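# Load the sawn bar into the lathe chuck and clamp

## Task

Take the sawn bar from the rack on the workbench and put it into the lathe's chuck. Its clean end (the one without the saw burr) must sit against the stop steps at the back of the jaws, and the bar must be coaxial with the spindle, so the burred end points outward. The chuck must end up clamped on the bar and the lathe door must be shut. Then release the bar and move the robot away from it. The robot must not tip over or be left leaning.

## Robot and tools

ROBOT. A TidyBot++: a wheeled base 0.54 m long, 0.50 m wide and 0.38 m high, carrying one seven-joint arm with a two-finger gripper. The shoulder sits 0.12 m ahead of the base centre, 0.68 m up. Cameras: base_camera (fixed on the base) and wrist_camera (on the hand, looking along it). The arm starts folded with the hand pointing down.

FRAMES. Base frame: origin on the floor below the base centre, x forward, y left, z up, in metres. Odometry frame: the base frame as it was at scene start. hand_pose is reported in the base frame as [x, y, z, qw, qx, qy, qz]; the point is midway between the finger pads, the hand's z axis runs out along the fingers, and the fingers move along its y axis.

execute_actions. Argument "actions" is a list holding one action or none (an empty list just reports state and images). Optional "cameras": a list from base_camera, wrist_camera, all; omitted or null means all, [] means none. An action may combine these keys:
- "base": offsets from where the base is now, along its current axes. translate_m (metres, forward positive, -2 to 2), strafe_m (metres, left positive, -2 to 2), rotate_rad (radians, counter-clockwise from above positive, -6.3 to 6.3). Translate and strafe together form one straight move.
- "speeds": caps for this action only: translate_m or strafe_m 0.05 to 0.5 m/s (give only one for a combined move), rotate_rad 0.1 to 1.57 rad/s.
- "joints": absolute targets by name, radians: joint_1_rad to joint_7_rad, plus gripper_pos (0 fully open, 1 fully closed; gap about 85 x (1 - gripper_pos) mm). joint_2_rad limited to ±2.249, joint_4_rad ±2.579, joint_6_rad ±2.099; joints 1, 3, 5, 7 turn freely but take the short way, so send steps under half a turn. Note joint_1_rad positive turns the arm clockwise from above, opposite to the base's rotate_rad.
- "target": one absolute hand pose, seven numbers [x, y, z, qw, qx, qy, qz], base frame, metres and a unit quaternion. With a target, "joints" may only carry gripper_pos.
- "lathe": door "open"/"shut", chuck "clamp"/"open", air_blast true, re_chuck true, or stop true alone. Door and chuck only open while turret_state is home.
Unknown keys make the call invalid; out-of-range values get it refused, and a refusal or a robot stop cancels your later motion calls in that reply.

wait: "seconds" 0 to 10, optional "cameras"; commands nothing new. zoom_image: "camera" and "region" [x0, y0, x1, y1] in pixels from the top-left, at most 504 x 504, on that camera's latest image. finished_scene: "scene" is the current scene's number; it ends the scene irreversibly.

RESULTS. base_status, joint_status, hand_status: "done" (reached; for the base, wheels turned the commanded amount even if slipping; for the hand within 10 mm and 2 degrees), "off_target" (came to rest away, may still push), "contact_stop"/"time_out" (stopped and holds there), "not_followed" (a self-collision or reach check withheld the arm; see "joint command not followed", "pose unreachable", "cause:"), "torque_fault", "limit_stop_at_motor_heat". hand_target is where the hand would be with every joint at target. motor_effort gives percent of maximum, peak in brackets. base_odometry counts wheel turns (heading in rad, left positive); base_tilt gives forward/right lean in degrees. Motor temperatures list per joint; MOTOR HOT appears from 60 °C, and at 75 °C the arm sinks. on_its_own lists uncommanded behaviour. ARM HIT means a hard hit on the base or arm. Lathe lines: door_state (shut/open/between), chuck_state (open, clamped = gripping this bar diameter, closed_empty, between), seat_state (home = bar end on all three steps; only trustworthy once clamped), turret_state (home, away during re_chuck, alarm), and door_answer, chuck_answer, re_chuck_answer.

WORKING NOTES. Hand targets usually land within about 3 cm; correct by adding (wanted minus measured) to the last target's x, y, z. To hold still, resend hand_target, never hand_pose, especially when loaded. A held bar makes the arm sag. A down-pointing hand reaches at most about 0.94 m high near the base. The lathe's chuck is on the left of its door as you face it, opening to the right; the door slides along the front and ignores the arm. Open jaws don't hold anything: keep gripping until the chuck is clamped. re_chuck (about 16 s, door shut, chuck clamped, turret home) reseats a bar within about 1 cm of the steps; farther off it alarms. air_blast clears chips only with nothing in or near the chuck. Something may briefly tug the held bar.

AVOID. Dropping the bar or releasing it while it moves, slamming, hard hits or heavy pushes, gripping hard while the bar still rests on something, twisting or yanking the gripper. Don't drive or turn while the arm is caught on something high, and don't swing a stretched arm sideways: the robot can tip. Watch tilt and effort, back off if leaning. Wait for turret home before finishing.

Each tool is called after "Call:" as a command line: name --argument value for each argument, lists and objects as JSON in quotes; but a table of rows of numbers goes row by row, as --pt "numbers of a row", without its own name.

## Session

Call:
execute_actions --actions '[]'

Scene clock: 0.00 s.
Motor temperatures (°C): [42 41 35 41 41 48 51]
base_odometry: x=+0.000 y=+0.000 heading=+0.000
base_tilt: forward=+0.0 right=+0.5
base_status: not commanded
joint_positions: joint_1_rad=+0.012 joint_2_rad=-0.313 joint_3_rad=+3.125 joint_4_rad=-2.539 joint_5_rad=-0.017 joint_6_rad=-0.915 joint_7_rad=+1.568 gripper_pos=+0.000
joint_status: not commanded
motor_effort: joint_1_rad=+0 joint_2_rad=-1 joint_3_rad=+1 joint_4_rad=+14 joint_5_rad=-1 joint_6_rad=+0 joint_7_rad=+0
hand_pose: x=+0.2388 y=+0.0054 z=+0.5793 quat_wxyz=(-0.004, +1.000, -0.005, +0.000) (m; base frame)
hand_target: x=+0.2385 y=+0.0054 z=+0.5792 quat_wxyz=(-0.004, +1.000, -0.005, +0.000) (m; base frame)
hand_status: not commanded
lathe: door_state=shut chuck_state=open seat_state=open turret_state=home door_answer=taken chuck_answer=taken re_chuck_answer=taken
pictures: base_camera, wrist_camera

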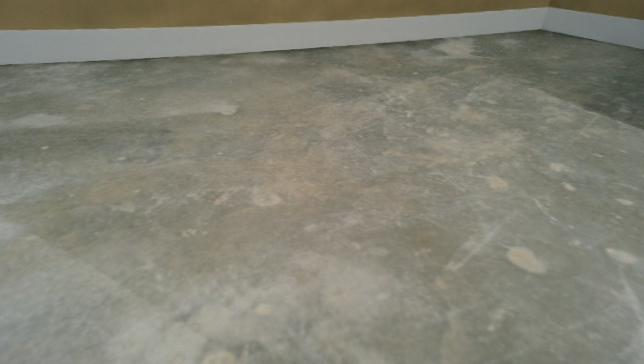

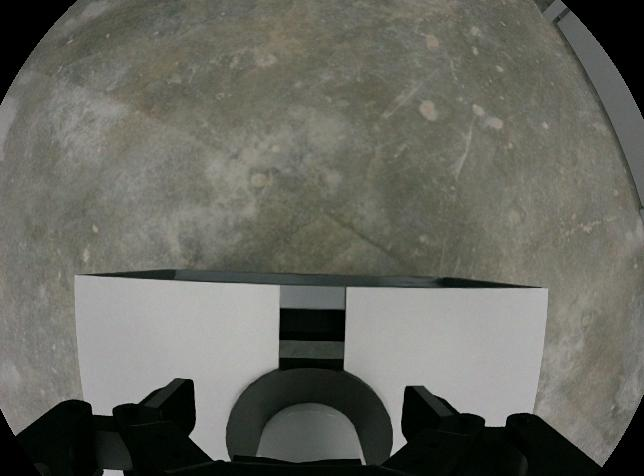

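Call:
execute_actions --actions '[{"joints": {"joint_1_rad": 1.3, "joint_6_rad": 0.4}}]'

Scene clock: 4.13 s.
Motor temperatures (°C): [42 41 35 41 41 48 51]
base_odometry: x=+0.000 y=+0.000 heading=+0.000
base_tilt: forward=+0.0 right=+0.4
base_status: not commanded
joint_positions: joint_1_rad=+1.283 joint_2_rad=-0.313 joint_3_rad=+3.125 joint_4_rad=-2.538 joint_5_rad=-0.017 joint_6_rad=+0.351 joint_7_rad=+1.568 gripper_pos=+0.000
joint_status: all done
motor_effort: joint_1_rad=+0(1) joint_2_rad=-7(7) joint_3_rad=+1(2) joint_4_rad=+19(19) joint_5_rad=-1(2) joint_6_rad=+8(9) joint_7_rad=+0(0)
hand_pose: x=+0.2436 y=-0.3977 z=+0.7975 quat_wxyz=(+0.350, +0.645, -0.483, +0.478) (m; base frame)
hand_target: x=+0.2378 y=-0.4036 z=+0.8117 quat_wxyz=(+0.365, +0.629, -0.480, +0.490) (m; base frame)
hand_status: not commanded
lathe: door_state=shut chuck_state=open seat_state=open turret_state=home door_answer=taken chuck_answer=taken re_chuck_answer=taken
pictures: base_camera, wrist_camera
camera_calibration:
wrist_camera: T_world_to_cam=[[-0.959911, -0.279022, 0.0267796, 0.0953765], [-0.102626, 0.260933, -0.959886, 0.95705], [0.260841, -0.924154, -0.279108, -0.0751166], [0, 0, 0, 1]] pos_world=[0.209364, -0.292533, 0.895139]

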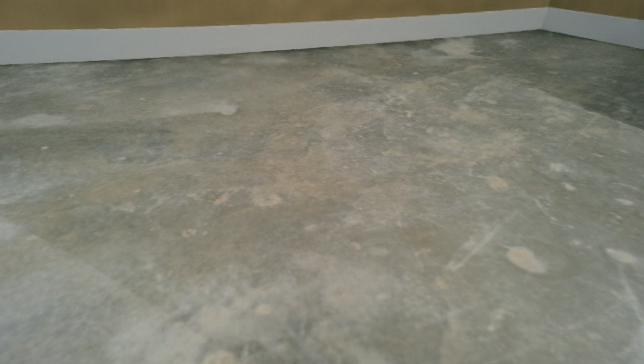

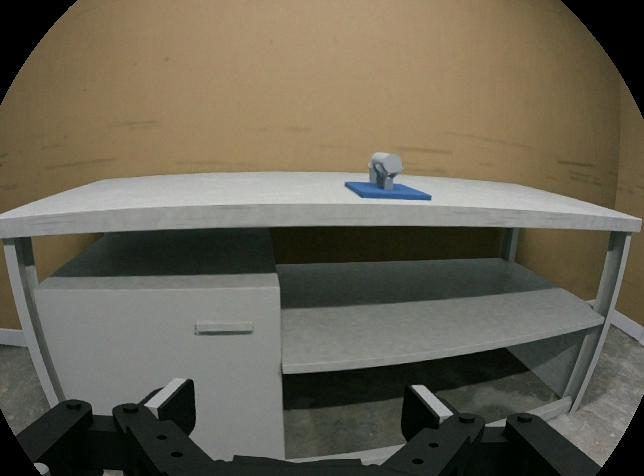

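Call:
zoom_image --camera "wrist_camera" --region '[320, 130, 460, 220]'

Call:
execute_actions --actions '[{"joints": {"joint_1_rad": -1.57}}]' --cameras '["wrist_camera"]'

Scaled by 3.600.

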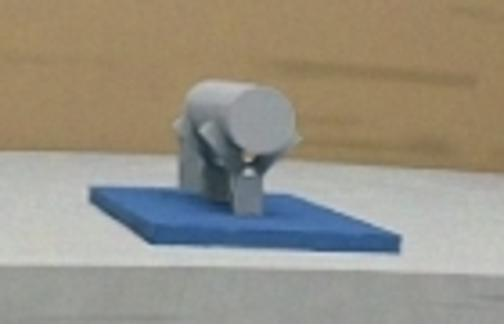

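Scene clock: 9.13 s.
Motor temperatures (°C): [42 41 35 41 41 48 51]
base_odometry: x=+0.000 y=+0.000 heading=+0.000
base_tilt: forward=+0.0 right=+0.4
base_status: not commanded
joint_positions: joint_1_rad=-1.553 joint_2_rad=-0.313 joint_3_rad=+3.125 joint_4_rad=-2.538 joint_5_rad=-0.017 joint_6_rad=+0.354 joint_7_rad=+1.568 gripper_pos=+0.000
joint_status: all done
motor_effort: joint_1_rad=+0(2) joint_2_rad=-6(7) joint_3_rad=+1(2) joint_4_rad=+19(19) joint_5_rad=-2(2) joint_6_rad=+8(8) joint_7_rad=+0(0)
hand_pose: x=+0.1198 y=+0.4170 z=+0.7985 quat_wxyz=(-0.420, +0.575, +0.563, +0.419) (m; base frame)
hand_target: x=+0.1128 y=+0.4207 z=+0.8117 quat_wxyz=(-0.436, +0.561, +0.558, +0.428) (m; base frame)
hand_status: not commanded
lathe: door_state=shut chuck_state=open seat_state=open turret_state=home door_answer=taken chuck_answer=taken re_chuck_answer=taken
pictures: wrist_camera
camera_calibration:
wrist_camera: T_world_to_cam=[[0.999386, -0.0226531, 0.0267478, -0.137738], [0.0194427, -0.276677, -0.960766, 0.942943], [0.0291648, 0.960696, -0.276067, -0.0503604], [0, 0, 0, 1]] pos_world=[0.120789, 0.306152, 0.89573]

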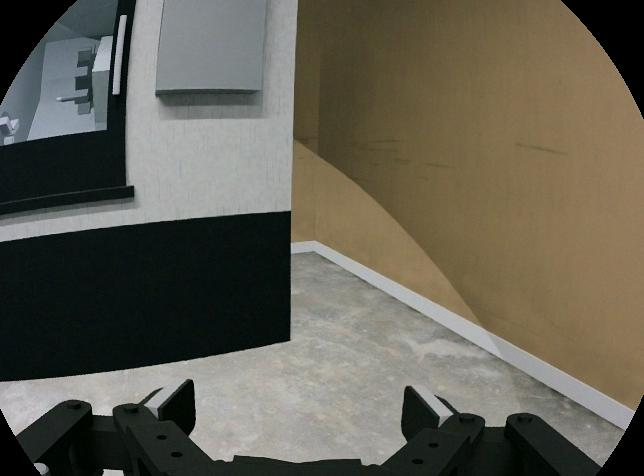

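Call:
execute_actions --actions '[{"lathe": {"door": "open", "air_blast": true}, "joints": {"joint_1_rad": -2.3, "joint_6_rad": 0.65}}]' --cameras '["wrist_camera"]'

Scene clock: 11.57 s.
Motor temperatures (°C): [42 41 35 41 41 48 51]
base_odometry: x=+0.000 y=+0.000 heading=+0.000
base_tilt: forward=+0.0 right=+0.5
base_status: not commanded
joint_positions: joint_1_rad=-2.283 joint_2_rad=-0.313 joint_3_rad=+3.125 joint_4_rad=-2.538 joint_5_rad=-0.017 joint_6_rad=+0.601 joint_7_rad=+1.568 gripper_pos=+0.000
joint_status: all done
motor_effort: joint_1_rad=+0(2) joint_2_rad=-7(7) joint_3_rad=+1(2) joint_4_rad=+19(19) joint_5_rad=-1(2) joint_6_rad=+9(10) joint_7_rad=+0(0)
hand_pose: x=-0.1670 y=+0.3218 z=+0.8739 quat_wxyz=(-0.628, +0.304, +0.659, +0.281) (m; base frame)
hand_target: x=-0.1725 y=+0.3173 z=+0.8887 quat_wxyz=(-0.646, +0.292, +0.646, +0.283) (m; base frame)
hand_status: not commanded
lathe: door_state=open chuck_state=open seat_state=open turret_state=home door_answer=taken chuck_answer=taken re_chuck_answer=taken
pictures: wrist_camera
camera_calibration:
wrist_camera: T_world_to_cam=[[0.765119, 0.64347, 0.0232121, -0.105719], [0.0389509, -0.0102706, -0.999188, 0.945752], [-0.642709, 0.765402, -0.0329219, -0.19153], [0, 0, 0, 1]] pos_world=[-0.0790484, 0.224338, 0.941132]

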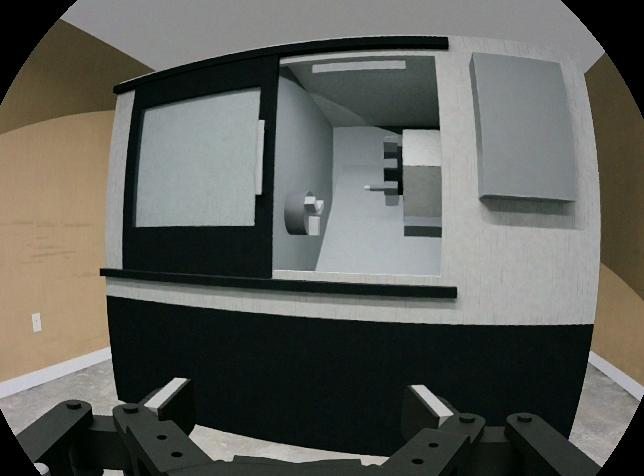

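Call:
zoom_image --camera "wrist_camera" --region '[260, 40, 460, 300]'

Scaled by 1.938.

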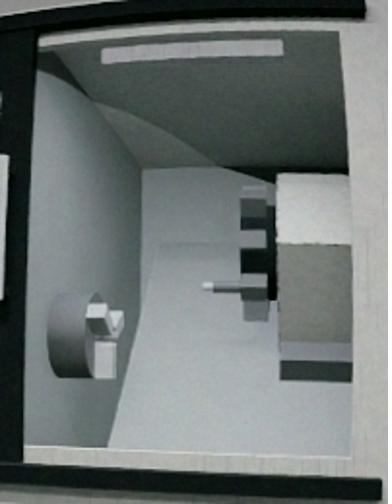

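Call:
execute_actions --actions '[{"base": {"rotate_rad": -1.571}, "joints": {"joint_1_rad": 0.0, "joint_6_rad": 0.25}}]' --cameras '[]'

Call:
execute_actions --actions '[{"base": {"strafe_m": 0.25, "translate_m": 0.35}}]' --cameras '["wrist_camera", "base_camera"]'

Scene clock: 22.43 s.
Motor temperatures (°C): [42 41 35 41 41 48 51]
base_odometry: x=+0.000 y=+0.000 heading=-1.571
base_tilt: forward=+0.1 right=+0.4
base_status: done
joint_positions: joint_1_rad=-0.017 joint_2_rad=-0.313 joint_3_rad=+3.125 joint_4_rad=-2.538 joint_5_rad=-0.017 joint_6_rad=+0.303 joint_7_rad=+1.568 gripper_pos=+0.000
joint_status: all done
motor_effort: joint_1_rad=+0(2) joint_2_rad=-6(8) joint_3_rad=+1(2) joint_4_rad=+19(19) joint_5_rad=-2(2) joint_6_rad=+8(9) joint_7_rad=+0(0)
hand_pose: x=+0.5308 y=+0.0138 z=+0.7835 quat_wxyz=(-0.011, +0.820, +0.006, +0.572) (m; base frame)
hand_target: x=+0.5245 y=+0.0068 z=+0.7676 quat_wxyz=(-0.006, +0.835, -0.001, +0.550) (m; base frame)
hand_status: not commanded
lathe: door_state=open chuck_state=open seat_state=open turret_state=home door_answer=taken chuck_answer=taken re_chuck_answer=taken
pictures: none
No camera images: "cameras" was empty.

Scene clock: 24.53 s.
Motor temperatures (°C): [42 41 35 41 41 48 51]
base_odometry: x=+0.250 y=-0.350 heading=-1.571
base_tilt: forward=+0.0 right=+0.4
base_status: done
joint_positions: joint_1_rad=-0.016 joint_2_rad=-0.312 joint_3_rad=+3.125 joint_4_rad=-2.538 joint_5_rad=-0.017 joint_6_rad=+0.299 joint_7_rad=+1.568 gripper_pos=+0.000
joint_status: not commanded
motor_effort: joint_1_rad=+0(1) joint_2_rad=-6(9) joint_3_rad=+1(2) joint_4_rad=+19(20) joint_5_rad=-2(2) joint_6_rad=+8(9) joint_7_rad=+0(0)
hand_pose: x=+0.5306 y=+0.0132 z=+0.7824 quat_wxyz=(-0.010, +0.821, +0.005, +0.571) (m; base frame)
hand_target: x=+0.5245 y=+0.0068 z=+0.7676 quat_wxyz=(-0.006, +0.835, -0.001, +0.550) (m; base frame)
hand_status: not commanded
lathe: door_state=open chuck_state=open seat_state=open turret_state=home door_answer=taken chuck_answer=taken re_chuck_answer=taken
pictures: base_camera, wrist_camera
camera_calibration:
wrist_camera: T_world_to_cam=[[0.0127031, -0.999549, 0.0272286, -0.0209867], [-0.328178, -0.02989, -0.944143, 0.976007], [0.944531, 0.00305775, -0.328409, -0.1109], [0, 0, 0, 1]] pos_world=[0.425319, 0.00853477, 0.885641]

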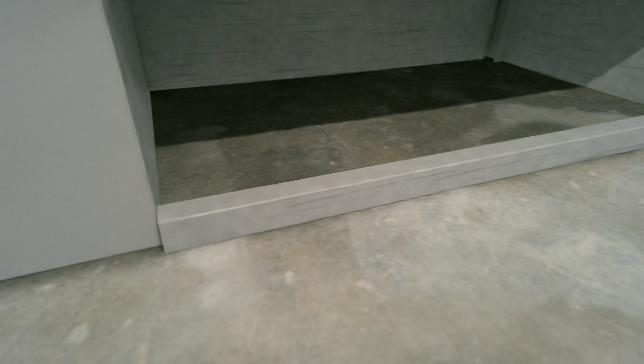

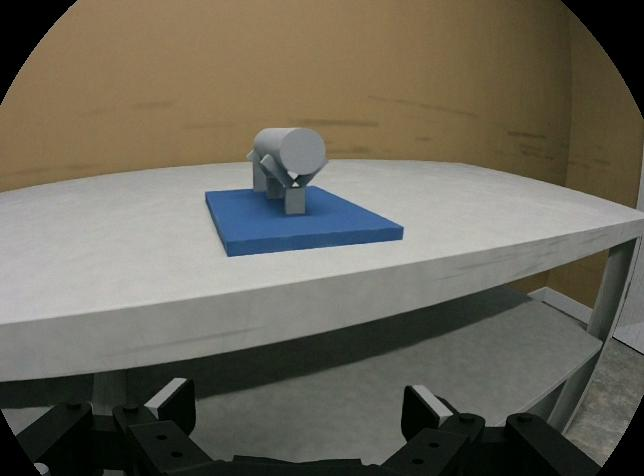

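Call:
zoom_image --camera "wrist_camera" --region '[200, 110, 420, 265]'

Scaled by 2.291.

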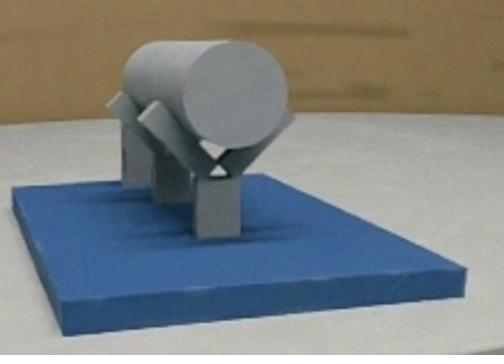

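Call:
zoom_image --camera "wrist_camera" --region '[245, 120, 335, 190]'

Scaled by 5.600.

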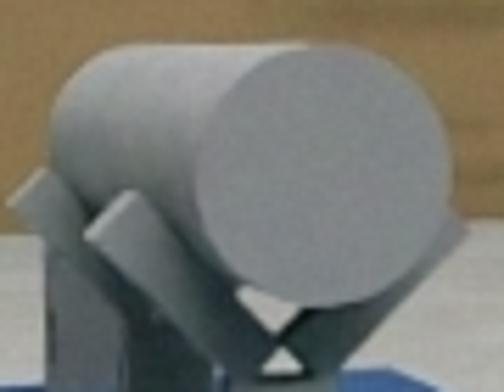

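Call:
execute_actions --actions '[{"base": {"translate_m": 0.2, "strafe_m": 0.0}, "joints": {"joint_1_rad": 0.0, "joint_2_rad": 0.2, "joint_4_rad": -0.98, "joint_6_rad": -1.9}}]' --cameras '["wrist_camera", "base_camera"]'

Scene clock: 36.33 s.
Motor temperatures (°C): [42 41 35 41 41 48 51]
base_odometry: x=+0.250 y=-0.550 heading=-1.571
base_tilt: forward=+0.0 right=+0.5
base_status: done
joint_positions: joint_1_rad=-0.005 joint_2_rad=+0.172 joint_3_rad=+3.120 joint_4_rad=-0.990 joint_5_rad=-0.010 joint_6_rad=-1.848 joint_7_rad=+1.573 gripper_pos=+0.000
joint_status: all done
motor_effort: joint_1_rad=+0(11) joint_2_rad=-22(34) joint_3_rad=+0(10) joint_4_rad=+17(40) joint_5_rad=-2(10) joint_6_rad=+2(24) joint_7_rad=+0(7)
hand_pose: x=+0.5198 y=+0.0142 z=+0.9128 quat_wxyz=(-0.007, +0.998, +0.016, +0.066) (m; base frame)
hand_target: x=+0.5121 y=+0.0120 z=+0.9033 quat_wxyz=(-0.010, +0.999, +0.010, +0.031) (m; base frame)
hand_status: not commanded
lathe: door_state=open chuck_state=open seat_state=open turret_state=home door_answer=taken chuck_answer=taken re_chuck_answer=taken
pictures: base_camera, wrist_camera
camera_calibration:
wrist_camera: T_world_to_cam=[[0.0633929, -0.997922, 0.011503, -0.0354042], [-0.98629, -0.0644053, -0.151931, 0.715067], [0.152357, -0.00171392, -0.988324, 0.956339], [0, 0, 0, 1]] pos_world=[0.561803, 0.0123626, 1.05422]

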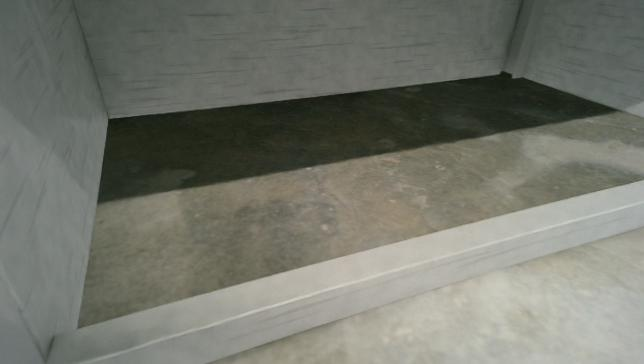

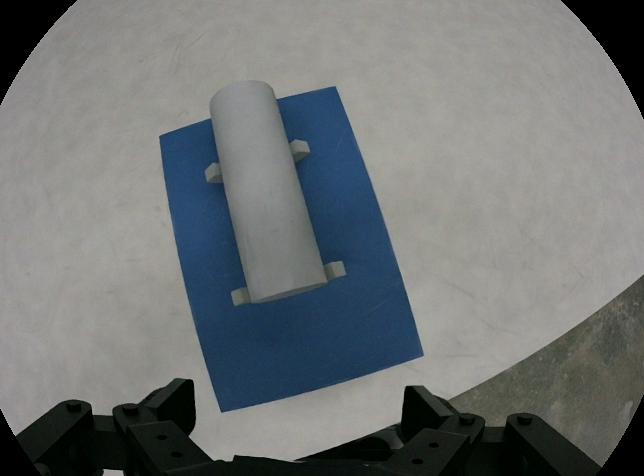

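Call:
zoom_image --camera "wrist_camera" --region '[190, 70, 360, 200]'

Call:
zoom_image --camera "wrist_camera" --region '[220, 210, 360, 320]'

Scaled by 2.965.

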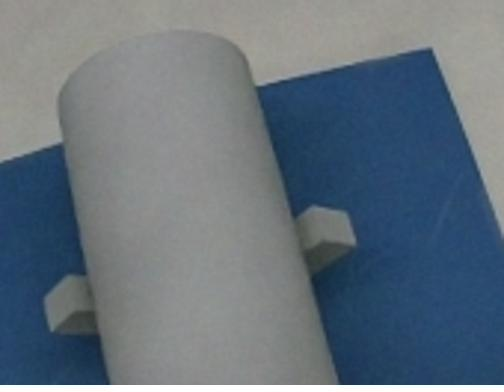

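Scaled by 3.600.

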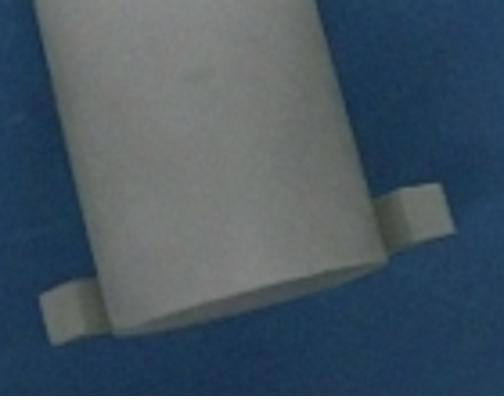

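Call:
execute_actions --actions '[{"base": {"rotate_rad": 0.28, "strafe_m": -0.13}}]' --cameras '["wrist_camera", "base_camera"]'

Scene clock: 43.57 s.
Motor temperatures (°C): [42 41 35 41 41 48 51]
base_odometry: x=+0.120 y=-0.550 heading=-1.290
base_tilt: forward=+0.0 right=+0.5
base_status: done
joint_positions: joint_1_rad=-0.005 joint_2_rad=+0.177 joint_3_rad=+3.120 joint_4_rad=-0.990 joint_5_rad=-0.011 joint_6_rad=-1.852 joint_7_rad=+1.573 gripper_pos=+0.000
joint_status: not commanded
motor_effort: joint_1_rad=+0(3) joint_2_rad=-22(23) joint_3_rad=+0(3) joint_4_rad=+17(17) joint_5_rad=-2(2) joint_6_rad=+1(2) joint_7_rad=+0(0)
hand_pose: x=+0.5196 y=+0.0140 z=+0.9109 quat_wxyz=(-0.008, +0.998, +0.016, +0.061) (m; base frame)
hand_target: x=+0.5121 y=+0.0120 z=+0.9033 quat_wxyz=(-0.010, +0.999, +0.010, +0.031) (m; base frame)
hand_status: not commanded
lathe: door_state=open chuck_state=open seat_state=open turret_state=home door_answer=taken chuck_answer=taken re_chuck_answer=taken
pictures: base_camera, wrist_camera
camera_calibration:
wrist_camera: T_world_to_cam=[[0.0631375, -0.997947, 0.0107417, -0.0346899], [-0.987629, -0.0640254, -0.143139, 0.707175], [0.143533, -0.00157143, -0.989644, 0.960243], [0, 0, 0, 1]] pos_world=[0.562791, 0.0121675, 1.0519]

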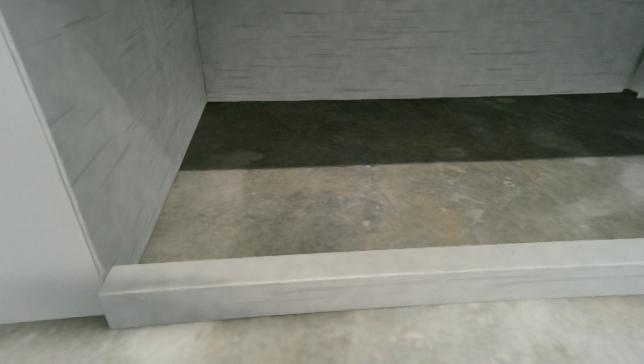

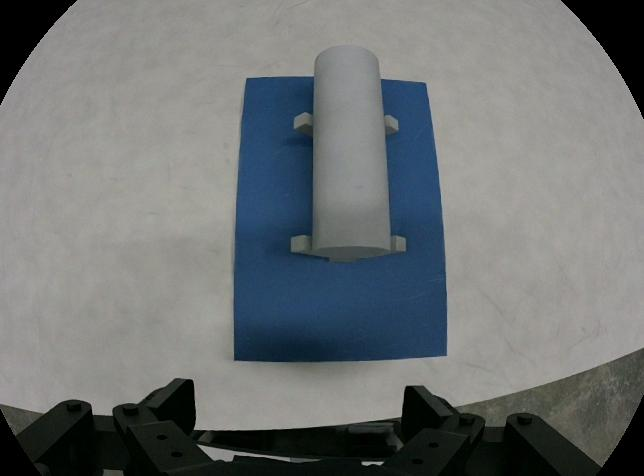

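Call:
execute_actions --actions '[{"base": {"translate_m": 0.155}, "speeds": {"translate_m": 0.15}}]' --cameras '["base_camera"]'

Call:
execute_actions --actions '[{"joints": {"joint_1_rad": 0.0, "joint_2_rad": 0.50, "joint_4_rad": -0.62, "joint_6_rad": -2.08}}]' --cameras '["wrist_camera"]'

Scene clock: 49.03 s.
Motor temperatures (°C): [42 41 35 41 41 48 51]
base_odometry: x=+0.163 y=-0.699 heading=-1.291
base_tilt: forward=+0.0 right=+0.4
base_status: done
joint_positions: joint_1_rad=-0.005 joint_2_rad=+0.188 joint_3_rad=+3.120 joint_4_rad=-0.989 joint_5_rad=-0.011 joint_6_rad=-1.859 joint_7_rad=+1.573 gripper_pos=+0.000
joint_status: not commanded
motor_effort: joint_1_rad=+0(1) joint_2_rad=-23(25) joint_3_rad=+0(1) joint_4_rad=+17(18) joint_5_rad=-2(2) joint_6_rad=+1(2) joint_7_rad=+0(0)
hand_pose: x=+0.5203 y=+0.0140 z=+0.9066 quat_wxyz=(-0.008, +0.998, +0.016, +0.053) (m; base frame)
hand_target: x=+0.5121 y=+0.0120 z=+0.9033 quat_wxyz=(-0.010, +0.999, +0.010, +0.031) (m; base frame)
hand_status: not commanded
lathe: door_state=open chuck_state=open seat_state=open turret_state=home door_answer=taken chuck_answer=taken re_chuck_answer=taken
pictures: base_camera

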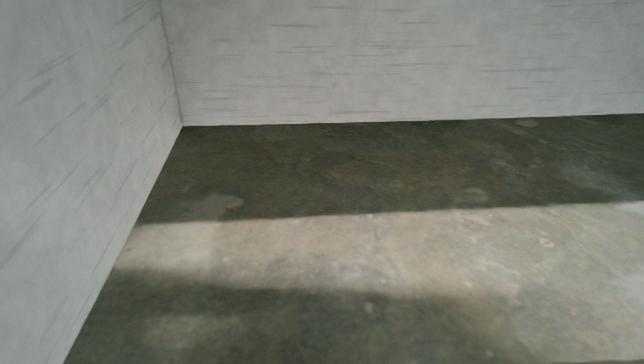

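Scene clock: 50.70 s.
Motor temperatures (°C): [42 41 35 41 41 48 51]
base_odometry: x=+0.163 y=-0.699 heading=-1.291
base_tilt: forward=+0.0 right=+0.5
base_status: not commanded
joint_positions: joint_1_rad=-0.005 joint_2_rad=+0.485 joint_3_rad=+3.120 joint_4_rad=-0.631 joint_5_rad=-0.011 joint_6_rad=-2.029 joint_7_rad=+1.573 gripper_pos=+0.000
joint_status: all done
motor_effort: joint_1_rad=+0(1) joint_2_rad=-32(34) joint_3_rad=+0(1) joint_4_rad=+16(17) joint_5_rad=-1(2) joint_6_rad=+0(2) joint_7_rad=+0(0)
hand_pose: x=+0.5959 y=+0.0136 z=+0.8812 quat_wxyz=(-0.010, +1.000, +0.016, -0.002) (m; base frame)
hand_target: x=+0.5852 y=+0.0112 z=+0.8775 quat_wxyz=(-0.011, +0.999, +0.010, -0.029) (m; base frame)
hand_status: not commanded
lathe: door_state=open chuck_state=open seat_state=open turret_state=home door_answer=taken chuck_answer=taken re_chuck_answer=taken
pictures: wrist_camera
camera_calibration:
wrist_camera: T_world_to_cam=[[0.0643058, -0.99793, 0.000425719, -0.0311747], [-0.99777, -0.0643031, -0.0179123, 0.673962], [0.0179025, 0.000727092, -0.999839, 1.00379], [0, 0, 0, 1]] pos_world=[0.656494, 0.0114978, 1.01571]

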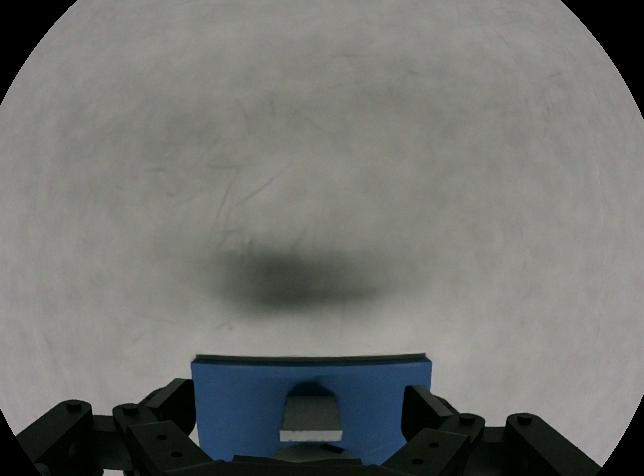

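Call:
zoom_image --camera "wrist_camera" --region '[250, 380, 390, 470]'

Scaled by 3.600.

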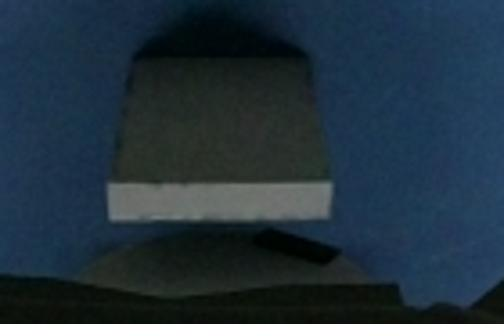

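Call:
execute_actions --actions '[{"joints": {"joint_1_rad": 0.0, "joint_2_rad": 0.29, "joint_4_rad": -0.88, "joint_6_rad": -2.03}}]' --cameras '["wrist_camera"]'

Call:
zoom_image --camera "wrist_camera" --region '[250, 300, 410, 460]'

Scene clock: 59.30 s.
Motor temperatures (°C): [42 41 35 41 41 48 51]
base_odometry: x=+0.163 y=-0.699 heading=-1.291
base_tilt: forward=+0.0 right=+0.4
base_status: not commanded
joint_positions: joint_1_rad=-0.005 joint_2_rad=+0.296 joint_3_rad=+3.120 joint_4_rad=-0.865 joint_5_rad=-0.011 joint_6_rad=-2.031 joint_7_rad=+1.573 gripper_pos=+0.000
joint_status: all done
motor_effort: joint_1_rad=+0(1) joint_2_rad=-25(34) joint_3_rad=+0(1) joint_4_rad=+16(17) joint_5_rad=-2(2) joint_6_rad=+0(1) joint_7_rad=+0(0)
hand_pose: x=+0.5138 y=+0.0129 z=+0.8987 quat_wxyz=(-0.008, +1.000, +0.016, -0.025) (m; base frame)
hand_target: x=+0.5102 y=+0.0113 z=+0.8970 quat_wxyz=(-0.010, +0.999, +0.010, -0.029) (m; base frame)
hand_status: not commanded
lathe: door_state=open chuck_state=open seat_state=open turret_state=home door_answer=taken chuck_answer=taken re_chuck_answer=taken
pictures: wrist_camera
camera_calibration:
wrist_camera: T_world_to_cam=[[0.0662955, -0.997798, 0.00219429, -0.0292252], [-0.997361, -0.0662009, 0.0298175, 0.549225], [-0.0296066, -0.00416527, -0.999553, 1.04696], [0, 0, 0, 1]] pos_world=[0.580709, 0.0115592, 1.03018]

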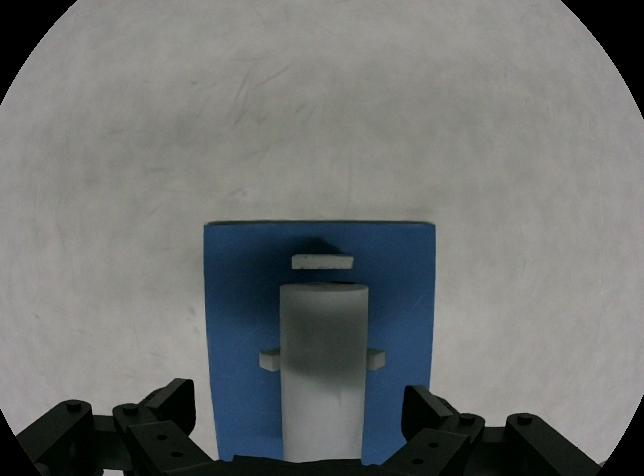

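Scaled by 3.150.

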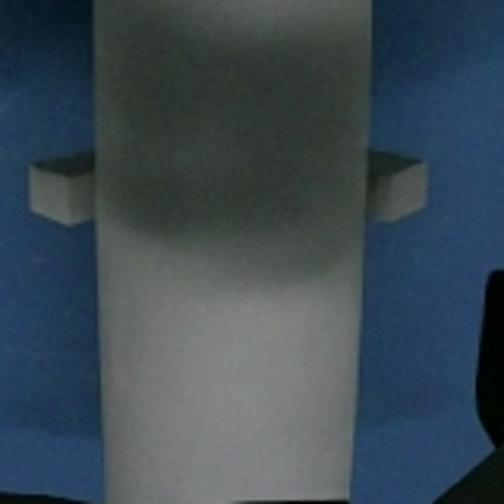

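Call:
zoom_image --camera "wrist_camera" --region '[270, 240, 380, 310]'

Scaled by 4.582.

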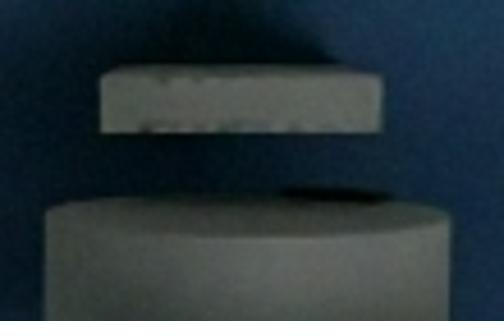

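Call:
execute_actions --actions '[{"joints": {"joint_1_rad": 0.0, "joint_2_rad": 0.40, "joint_4_rad": -0.75, "joint_6_rad": -2.05}}]' --cameras '["wrist_camera"]'

Call:
zoom_image --camera "wrist_camera" --region '[260, 320, 370, 400]'

Scene clock: 62.63 s.
Motor temperatures (°C): [42 41 35 41 41 47 51]
base_odometry: x=+0.163 y=-0.699 heading=-1.291
base_tilt: forward=+0.0 right=+0.4
base_status: not commanded
joint_positions: joint_1_rad=-0.005 joint_2_rad=+0.381 joint_3_rad=+3.120 joint_4_rad=-0.759 joint_5_rad=-0.011 joint_6_rad=-2.031 joint_7_rad=+1.573 gripper_pos=+0.000
joint_status: all done
motor_effort: joint_1_rad=+0(2) joint_2_rad=-28(30) joint_3_rad=+0(1) joint_4_rad=+15(17) joint_5_rad=-2(2) joint_6_rad=+0(1) joint_7_rad=+0(0)
hand_pose: x=+0.5516 y=+0.0133 z=+0.8926 quat_wxyz=(-0.009, +1.000, +0.016, -0.015) (m; base frame)
hand_target: x=+0.5513 y=+0.0113 z=+0.8872 quat_wxyz=(-0.011, +0.999, +0.010, -0.029) (m; base frame)
hand_status: not commanded
lathe: door_state=open chuck_state=open seat_state=open turret_state=home door_answer=taken chuck_answer=taken re_chuck_answer=taken
pictures: wrist_camera
camera_calibration:
wrist_camera: T_world_to_cam=[[0.0655053, -0.997851, 0.00134469, -0.030157], [-0.997816, -0.0654913, 0.00865383, 0.606246], [-0.00854717, -0.00190863, -0.999962, 1.03067], [0, 0, 0, 1]] pos_world=[0.615707, 0.0115788, 1.02543]

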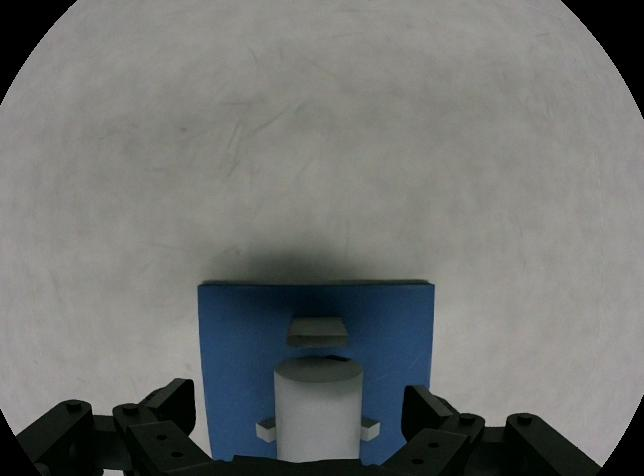

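Scaled by 4.582.

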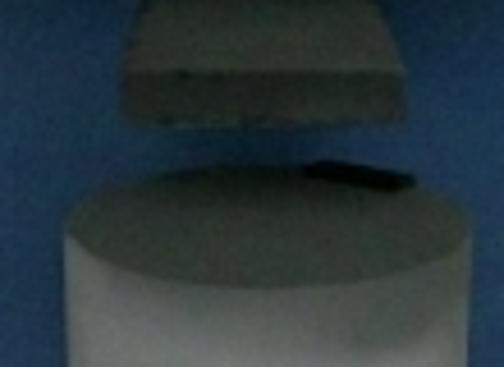

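Call:
execute_actions --actions '[{"joints": {"joint_1_rad": 0.02, "joint_2_rad": 0.227, "joint_4_rad": -0.968, "joint_6_rad": -1.947, "joint_7_rad": 1.62}}]' --cameras '["wrist_camera"]'

Scene clock: 77.83 s.
Motor temperatures (°C): [42 41 35 41 41 47 51]
base_odometry: x=+0.163 y=-0.699 heading=-1.291
base_tilt: forward=+0.0 right=+0.5
base_status: not commanded
joint_positions: joint_1_rad=+0.003 joint_2_rad=+0.235 joint_3_rad=+3.120 joint_4_rad=-0.954 joint_5_rad=-0.011 joint_6_rad=-1.995 joint_7_rad=+1.573 gripper_pos=+0.000
joint_status: all done
motor_effort: joint_1_rad=+0(1) joint_2_rad=-24(30) joint_3_rad=+0(1) joint_4_rad=+16(17) joint_5_rad=-2(2) joint_6_rad=+0(1) joint_7_rad=+0(1)
hand_pose: x=+0.4951 y=+0.0101 z=+0.8972 quat_wxyz=(-0.007, +1.000, +0.012, -0.021) (m; base frame)
hand_target: x=+0.5058 y=+0.0040 z=+0.8960 quat_wxyz=(-0.010, +1.000, +0.026, +0.000) (m; base frame)
hand_status: not commanded
lathe: door_state=open chuck_state=open seat_state=open turret_state=home door_answer=taken chuck_answer=taken re_chuck_answer=taken
pictures: wrist_camera
camera_calibration:
wrist_camera: T_world_to_cam=[[0.058704, -0.998269, 0.00361997, -0.0283355], [-0.99804, -0.0586111, 0.0219147, 0.537768], [-0.0216646, -0.00489936, -0.999753, 1.04111], [0, 0, 0, 1]] pos_world=[0.560932, 0.00833343, 1.02917]

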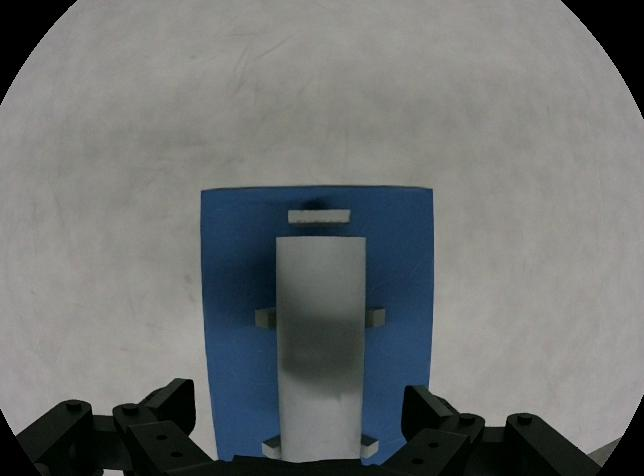

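Call:
execute_actions --actions '[{"base": {"strafe_m": -0.009}, "joints": {"joint_1_rad": 0.02, "joint_2_rad": 0.202, "joint_4_rad": -1.09, "joint_6_rad": -1.81, "joint_7_rad": 1.65}}]' --cameras '["wrist_camera"]'

Scene clock: 81.27 s.
Motor temperatures (°C): [42 41 35 41 41 47 51]
base_odometry: x=+0.154 y=-0.702 heading=-1.290
base_tilt: forward=+0.1 right=+0.5
base_status: done
joint_positions: joint_1_rad=+0.010 joint_2_rad=+0.222 joint_3_rad=+3.120 joint_4_rad=-1.079 joint_5_rad=-0.011 joint_6_rad=-1.862 joint_7_rad=+1.589 gripper_pos=+0.000
joint_status: all done
motor_effort: joint_1_rad=+0(3) joint_2_rad=-24(25) joint_3_rad=-1(1) joint_4_rad=+16(17) joint_5_rad=-2(3) joint_6_rad=+0(1) joint_7_rad=+0(1)
hand_pose: x=+0.5075 y=+0.0077 z=+0.8652 quat_wxyz=(-0.008, +1.000, +0.016, -0.011) (m; base frame)
hand_target: x=+0.5178 y=+0.0043 z=+0.8696 quat_wxyz=(-0.009, +0.999, +0.040, +0.020) (m; base frame)
hand_status: not commanded
lathe: door_state=open chuck_state=open seat_state=open turret_state=home door_answer=taken chuck_answer=taken re_chuck_answer=taken
pictures: wrist_camera
camera_calibration:
wrist_camera: T_world_to_cam=[[0.064675, -0.997898, 0.00403687, -0.0346863], [-0.997906, -0.0646755, -0.0000001538, 0.569689], [0.00026124, -0.00402841, -0.999992, 0.998407], [0, 0, 0, 1]] pos_world=[0.570479, 0.00625357, 0.998539]

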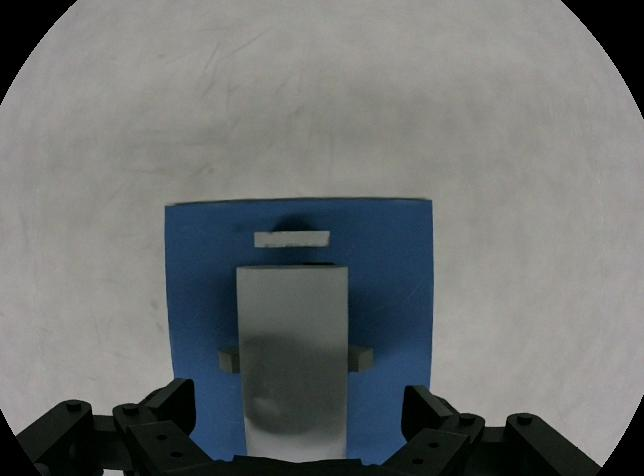

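Call:
execute_actions --actions '[{"joints": {"gripper_pos": 0.48}}]' --cameras '["wrist_camera"]'

Call:
zoom_image --camera "wrist_camera" --region '[150, 220, 450, 470]'

Scene clock: 84.57 s.
Motor temperatures (°C): [42 41 35 41 41 47 51]
base_odometry: x=+0.154 y=-0.702 heading=-1.290
base_tilt: forward=+0.0 right=+0.5
base_status: not commanded
joint_positions: joint_1_rad=+0.010 joint_2_rad=+0.221 joint_3_rad=+3.120 joint_4_rad=-1.079 joint_5_rad=-0.011 joint_6_rad=-1.859 joint_7_rad=+1.589 gripper_pos=+0.480
joint_status: all done
motor_effort: joint_1_rad=+0(0) joint_2_rad=-23(24) joint_3_rad=+1(1) joint_4_rad=+17(17) joint_5_rad=-2(2) joint_6_rad=+0(0) joint_7_rad=+0(0)
hand_pose: x=+0.5086 y=+0.0078 z=+0.8653 quat_wxyz=(-0.008, +1.000, +0.016, -0.008) (m; base frame)
hand_target: x=+0.5178 y=+0.0043 z=+0.8696 quat_wxyz=(-0.009, +0.999, +0.040, +0.020) (m; base frame)
hand_status: not commanded
lathe: door_state=open chuck_state=open seat_state=open turret_state=home door_answer=taken chuck_answer=taken re_chuck_answer=taken
pictures: wrist_camera
camera_calibration:
wrist_camera: T_world_to_cam=[[0.0646, -0.997902, 0.00426689, -0.0349027], [-0.997901, -0.0646181, -0.0042699, 0.574492], [0.00453666, -0.0039821, -0.999982, 0.996372], [0, 0, 0, 1]] pos_world=[0.571021, 0.0062608, 0.998956]

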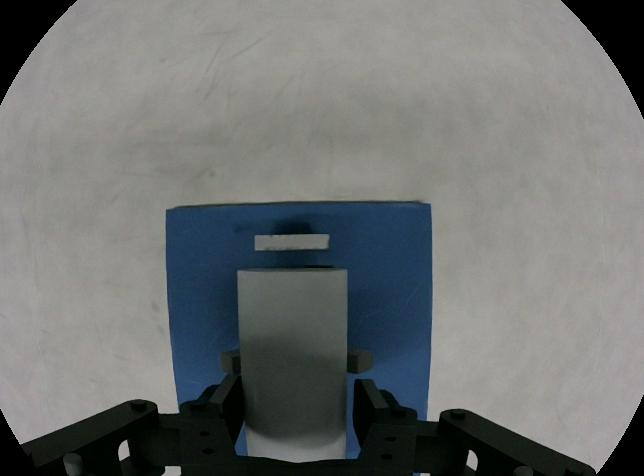

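Scaled by 1.680.

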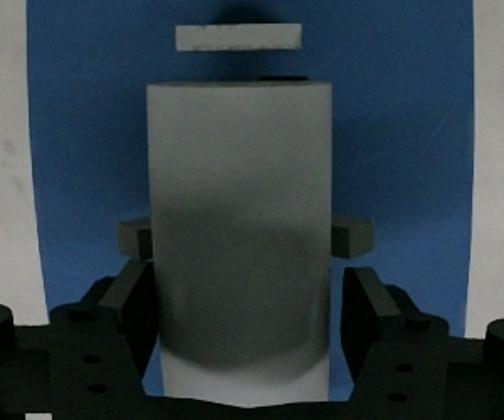

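Call:
execute_actions --actions '[{"joints": {"gripper_pos": 0.6}}]' --cameras '["wrist_camera"]'

Scene clock: 86.93 s.
Motor temperatures (°C): [42 41 35 41 41 47 51]
base_odometry: x=+0.154 y=-0.702 heading=-1.290
base_tilt: forward=+0.0 right=+0.5
base_status: not commanded
joint_positions: joint_1_rad=+0.010 joint_2_rad=+0.219 joint_3_rad=+3.120 joint_4_rad=-1.079 joint_5_rad=-0.011 joint_6_rad=-1.857 joint_7_rad=+1.590 gripper_pos=+0.577
joint_status: all done
motor_effort: joint_1_rad=+0(1) joint_2_rad=-23(24) joint_3_rad=+0(1) joint_4_rad=+17(17) joint_5_rad=-2(2) joint_6_rad=+0(1) joint_7_rad=+0(0)
hand_pose: x=+0.5086 y=+0.0078 z=+0.8661 quat_wxyz=(-0.007, +1.000, +0.016, -0.007) (m; base frame)
hand_target: x=+0.5178 y=+0.0043 z=+0.8696 quat_wxyz=(-0.009, +0.999, +0.040, +0.020) (m; base frame)
hand_status: not commanded
lathe: door_state=open chuck_state=open seat_state=open turret_state=home door_answer=taken chuck_answer=taken re_chuck_answer=taken
pictures: wrist_camera
camera_calibration:
wrist_camera: T_world_to_cam=[[0.0658397, -0.99782, 0.00448334, -0.0357148], [-0.997798, -0.0658732, -0.00779793, 0.577508], [0.00807627, -0.00396005, -0.99996, 0.995381], [0, 0, 0, 1]] pos_world=[0.570548, 0.0063471, 1]

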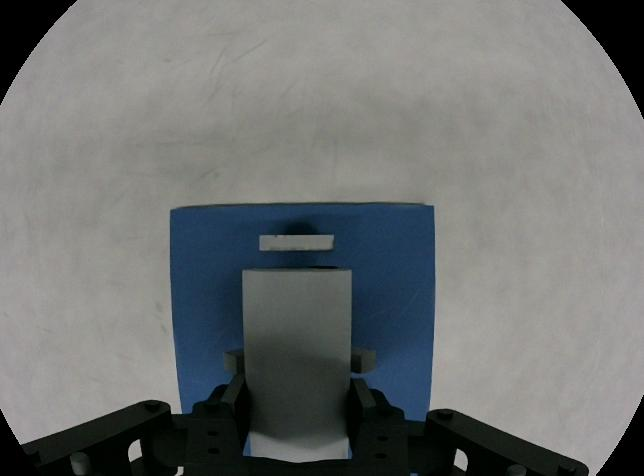

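Call:
execute_actions --actions '[{"joints": {"gripper_pos": 0.75}}]' --cameras '[]'

Call:
execute_actions --actions '[{"joints": {"joint_1_rad": 0.02, "joint_2_rad": 0.18, "joint_4_rad": -1.0, "joint_6_rad": -1.9, "gripper_pos": 0.85}}]' --cameras '["wrist_camera"]'

Scene clock: 88.83 s.
Motor temperatures (°C): [42 41 35 41 41 47 51]
base_odometry: x=+0.154 y=-0.702 heading=-1.290
base_tilt: forward=+0.0 right=+0.5
base_status: not commanded
joint_positions: joint_1_rad=+0.010 joint_2_rad=+0.219 joint_3_rad=+3.120 joint_4_rad=-1.079 joint_5_rad=-0.011 joint_6_rad=-1.857 joint_7_rad=+1.590 gripper_pos=+0.578
joint_status: gripper_pos off_target (ended at +0.578, target +0.750)
motor_effort: joint_1_rad=+0(0) joint_2_rad=-23(24) joint_3_rad=+0(1) joint_4_rad=+16(17) joint_5_rad=-2(2) joint_6_rad=+0(1) joint_7_rad=+0(1)
hand_pose: x=+0.5086 y=+0.0078 z=+0.8662 quat_wxyz=(-0.007, +1.000, +0.016, -0.007) (m; base frame)
hand_target: x=+0.5178 y=+0.0043 z=+0.8696 quat_wxyz=(-0.009, +0.999, +0.040, +0.020) (m; base frame)
hand_status: not commanded
lathe: door_state=open chuck_state=open seat_state=open turret_state=home door_answer=taken chuck_answer=taken re_chuck_answer=taken
pictures: none
No camera images: "cameras" was empty.

Scene clock: 89.77 s.
Motor temperatures (°C): [42 41 35 41 41 47 51]
base_odometry: x=+0.154 y=-0.702 heading=-1.290
base_tilt: forward=+0.1 right=+0.5
base_status: not commanded
joint_positions: joint_1_rad=+0.010 joint_2_rad=+0.210 joint_3_rad=+3.120 joint_4_rad=-1.017 joint_5_rad=-0.011 joint_6_rad=-1.876 joint_7_rad=+1.590 gripper_pos=+0.579
joint_status: gripper_pos off_target (ended at +0.579, target +0.850); the others done
motor_effort: joint_1_rad=+0(1) joint_2_rad=-26(28) joint_3_rad=+0(1) joint_4_rad=+19(21) joint_5_rad=-2(2) joint_6_rad=+1(2) joint_7_rad=+0(0)
hand_pose: x=+0.5142 y=+0.0078 z=+0.8882 quat_wxyz=(-0.007, +1.000, +0.016, +0.019) (m; base frame)
hand_target: x=+0.5039 y=+0.0043 z=+0.9049 quat_wxyz=(-0.008, +0.999, +0.041, +0.031) (m; base frame)
hand_status: not commanded
lathe: door_state=open chuck_state=open seat_state=open turret_state=home door_answer=taken chuck_answer=taken re_chuck_answer=taken
pictures: wrist_camera
camera_calibration:
wrist_camera: T_world_to_cam=[[0.0655318, -0.997822, 0.00756862, -0.0387733], [-0.996079, -0.0658653, -0.0590615, 0.627942], [0.0594314, -0.00366854, -0.998226, 0.989435], [0, 0, 0, 1]] pos_world=[0.569217, 0.00630051, 1.02506]

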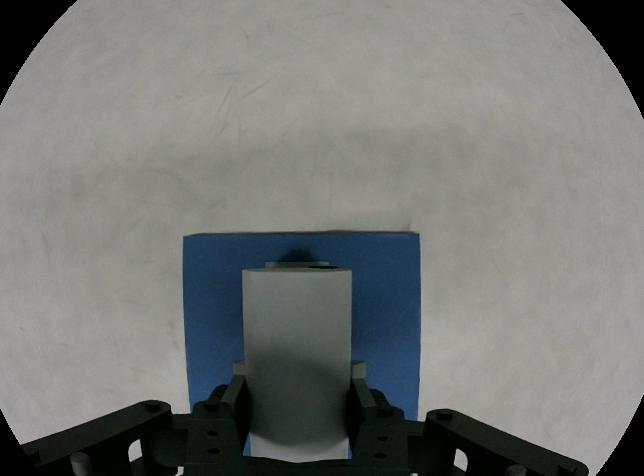

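Call:
execute_actions --actions '[{"joints": {"joint_1_rad": 0.02, "joint_2_rad": 0.10, "joint_4_rad": -0.95, "joint_6_rad": -2.0, "gripper_pos": 1.0}}]' --cameras '["wrist_camera"]'

Scene clock: 92.07 s.
Motor temperatures (°C): [42 41 35 41 41 47 51]
base_odometry: x=+0.154 y=-0.702 heading=-1.290
base_tilt: forward=+0.0 right=+0.4
base_status: not commanded
joint_positions: joint_1_rad=+0.010 joint_2_rad=+0.116 joint_3_rad=+3.120 joint_4_rad=-0.967 joint_5_rad=-0.011 joint_6_rad=-1.957 joint_7_rad=+1.590 gripper_pos=+0.579
joint_status: gripper_pos off_target (ended at +0.579, target +1.000); the others done
motor_effort: joint_1_rad=+0(1) joint_2_rad=-22(30) joint_3_rad=+0(1) joint_4_rad=+19(21) joint_5_rad=-2(2) joint_6_rad=+1(3) joint_7_rad=+0(0)
hand_pose: x=+0.4765 y=+0.0077 z=+0.9374 quat_wxyz=(-0.006, +0.999, +0.017, +0.051) (m; base frame)
hand_target: x=+0.4620 y=+0.0045 z=+0.9470 quat_wxyz=(-0.006, +0.998, +0.042, +0.046) (m; base frame)
hand_status: not commanded
lathe: door_state=open chuck_state=open seat_state=open turret_state=home door_answer=taken chuck_answer=taken re_chuck_answer=taken
pictures: wrist_camera
camera_calibration:
wrist_camera: T_world_to_cam=[[0.0657665, -0.997746, 0.0133616, -0.0423008], [-0.990299, -0.0669066, -0.121787, 0.64931], [0.122407, -0.00522246, -0.992466, 1.00536], [0, 0, 0, 1]] pos_world=[0.522731, 0.0064881, 1.07742]

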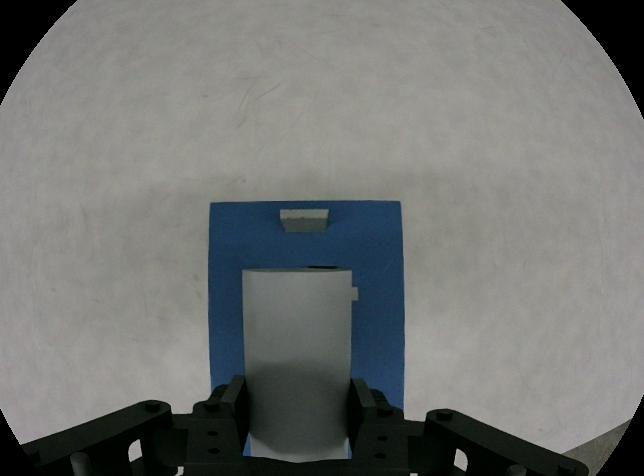

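Call:
execute_actions --actions '[{"base": {"translate_m": -0.5}, "joints": {"joint_6_rad": -0.6, "joint_7_rad": 0.03}}]' --cameras '[]'

Call:
execute_actions --actions '[{"base": {"translate_m": -1.047, "strafe_m": -0.474, "rotate_rad": -2.996}, "speeds": {"rotate_rad": 1.0}, "joints": {"joint_2_rad": -0.2, "joint_4_rad": -2.2, "joint_6_rad": 0.43}}]' --cameras '["wrist_camera", "base_camera"]'

Scene clock: 105.50 s.
Motor temperatures (°C): [42 41 34 41 40 47 51]
base_odometry: x=+0.015 y=-0.221 heading=-1.290
base_tilt: forward=+0.0 right=+0.5
base_status: done
joint_positions: joint_1_rad=+0.010 joint_2_rad=+0.114 joint_3_rad=+3.120 joint_4_rad=-0.968 joint_5_rad=-0.011 joint_6_rad=-0.673 joint_7_rad=+0.095 gripper_pos=+0.579
joint_status: all done
motor_effort: joint_1_rad=+0(1) joint_2_rad=-30(31) joint_3_rad=+0(1) joint_4_rad=+26(27) joint_5_rad=-2(2) joint_6_rad=+12(13) joint_7_rad=+0(2)
hand_pose: x=+0.7502 y=+0.0090 z=+1.1902 quat_wxyz=(-0.437, +0.571, -0.516, +0.466) (m; base frame)
hand_target: x=+0.7438 y=+0.0012 z=+1.2323 quat_wxyz=(-0.478, +0.524, -0.514, +0.482) (m; base frame)
hand_status: not commanded
lathe: door_state=open chuck_state=open seat_state=open turret_state=home door_answer=taken chuck_answer=taken re_chuck_answer=taken
pictures: none
No camera images: "cameras" was empty.

Scene clock: 110.27 s.
Motor temperatures (°C): [42 41 34 41 40 47 51]
base_odometry: x=-0.730 y=+0.654 heading=+1.997
base_tilt: forward=+0.0 right=+0.4
base_status: done
joint_positions: joint_1_rad=+0.017 joint_2_rad=-0.158 joint_3_rad=+3.122 joint_4_rad=-2.212 joint_5_rad=-0.011 joint_6_rad=+0.358 joint_7_rad=+0.095 gripper_pos=+0.579
joint_status: joint_2_rad off_target (ended at -0.158, target -0.200); the others done
motor_effort: joint_1_rad=+0(5) joint_2_rad=-18(35) joint_3_rad=+0(5) joint_4_rad=+26(29) joint_5_rad=-1(2) joint_6_rad=+12(13) joint_7_rad=+0(0)
hand_pose: x=+0.6398 y=+0.0019 z=+0.9125 quat_wxyz=(-0.446, +0.553, -0.507, +0.489) (m; base frame)
hand_target: x=+0.6324 y=-0.0019 z=+0.9635 quat_wxyz=(-0.493, +0.502, -0.498, +0.507) (m; base frame)
hand_status: not commanded
lathe: door_state=open chuck_state=open seat_state=open turret_state=home door_answer=taken chuck_answer=taken re_chuck_answer=taken
pictures: base_camera, wrist_camera
camera_calibration:
wrist_camera: T_world_to_cam=[[-0.143762, -0.121153, -0.982168, 0.982376], [0.00717226, 0.992324, -0.123456, 0.168901], [0.989586, -0.0247927, -0.14179, -0.370369], [0, 0, 0, 1]] pos_world=[0.506529, -0.0577691, 0.933195]

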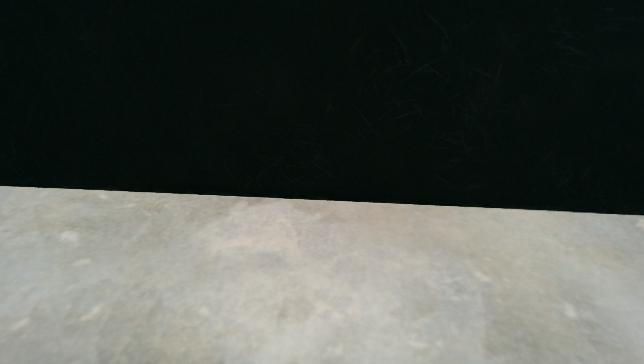

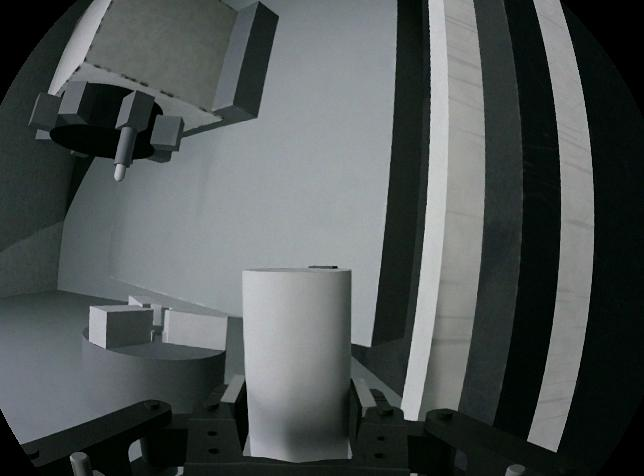

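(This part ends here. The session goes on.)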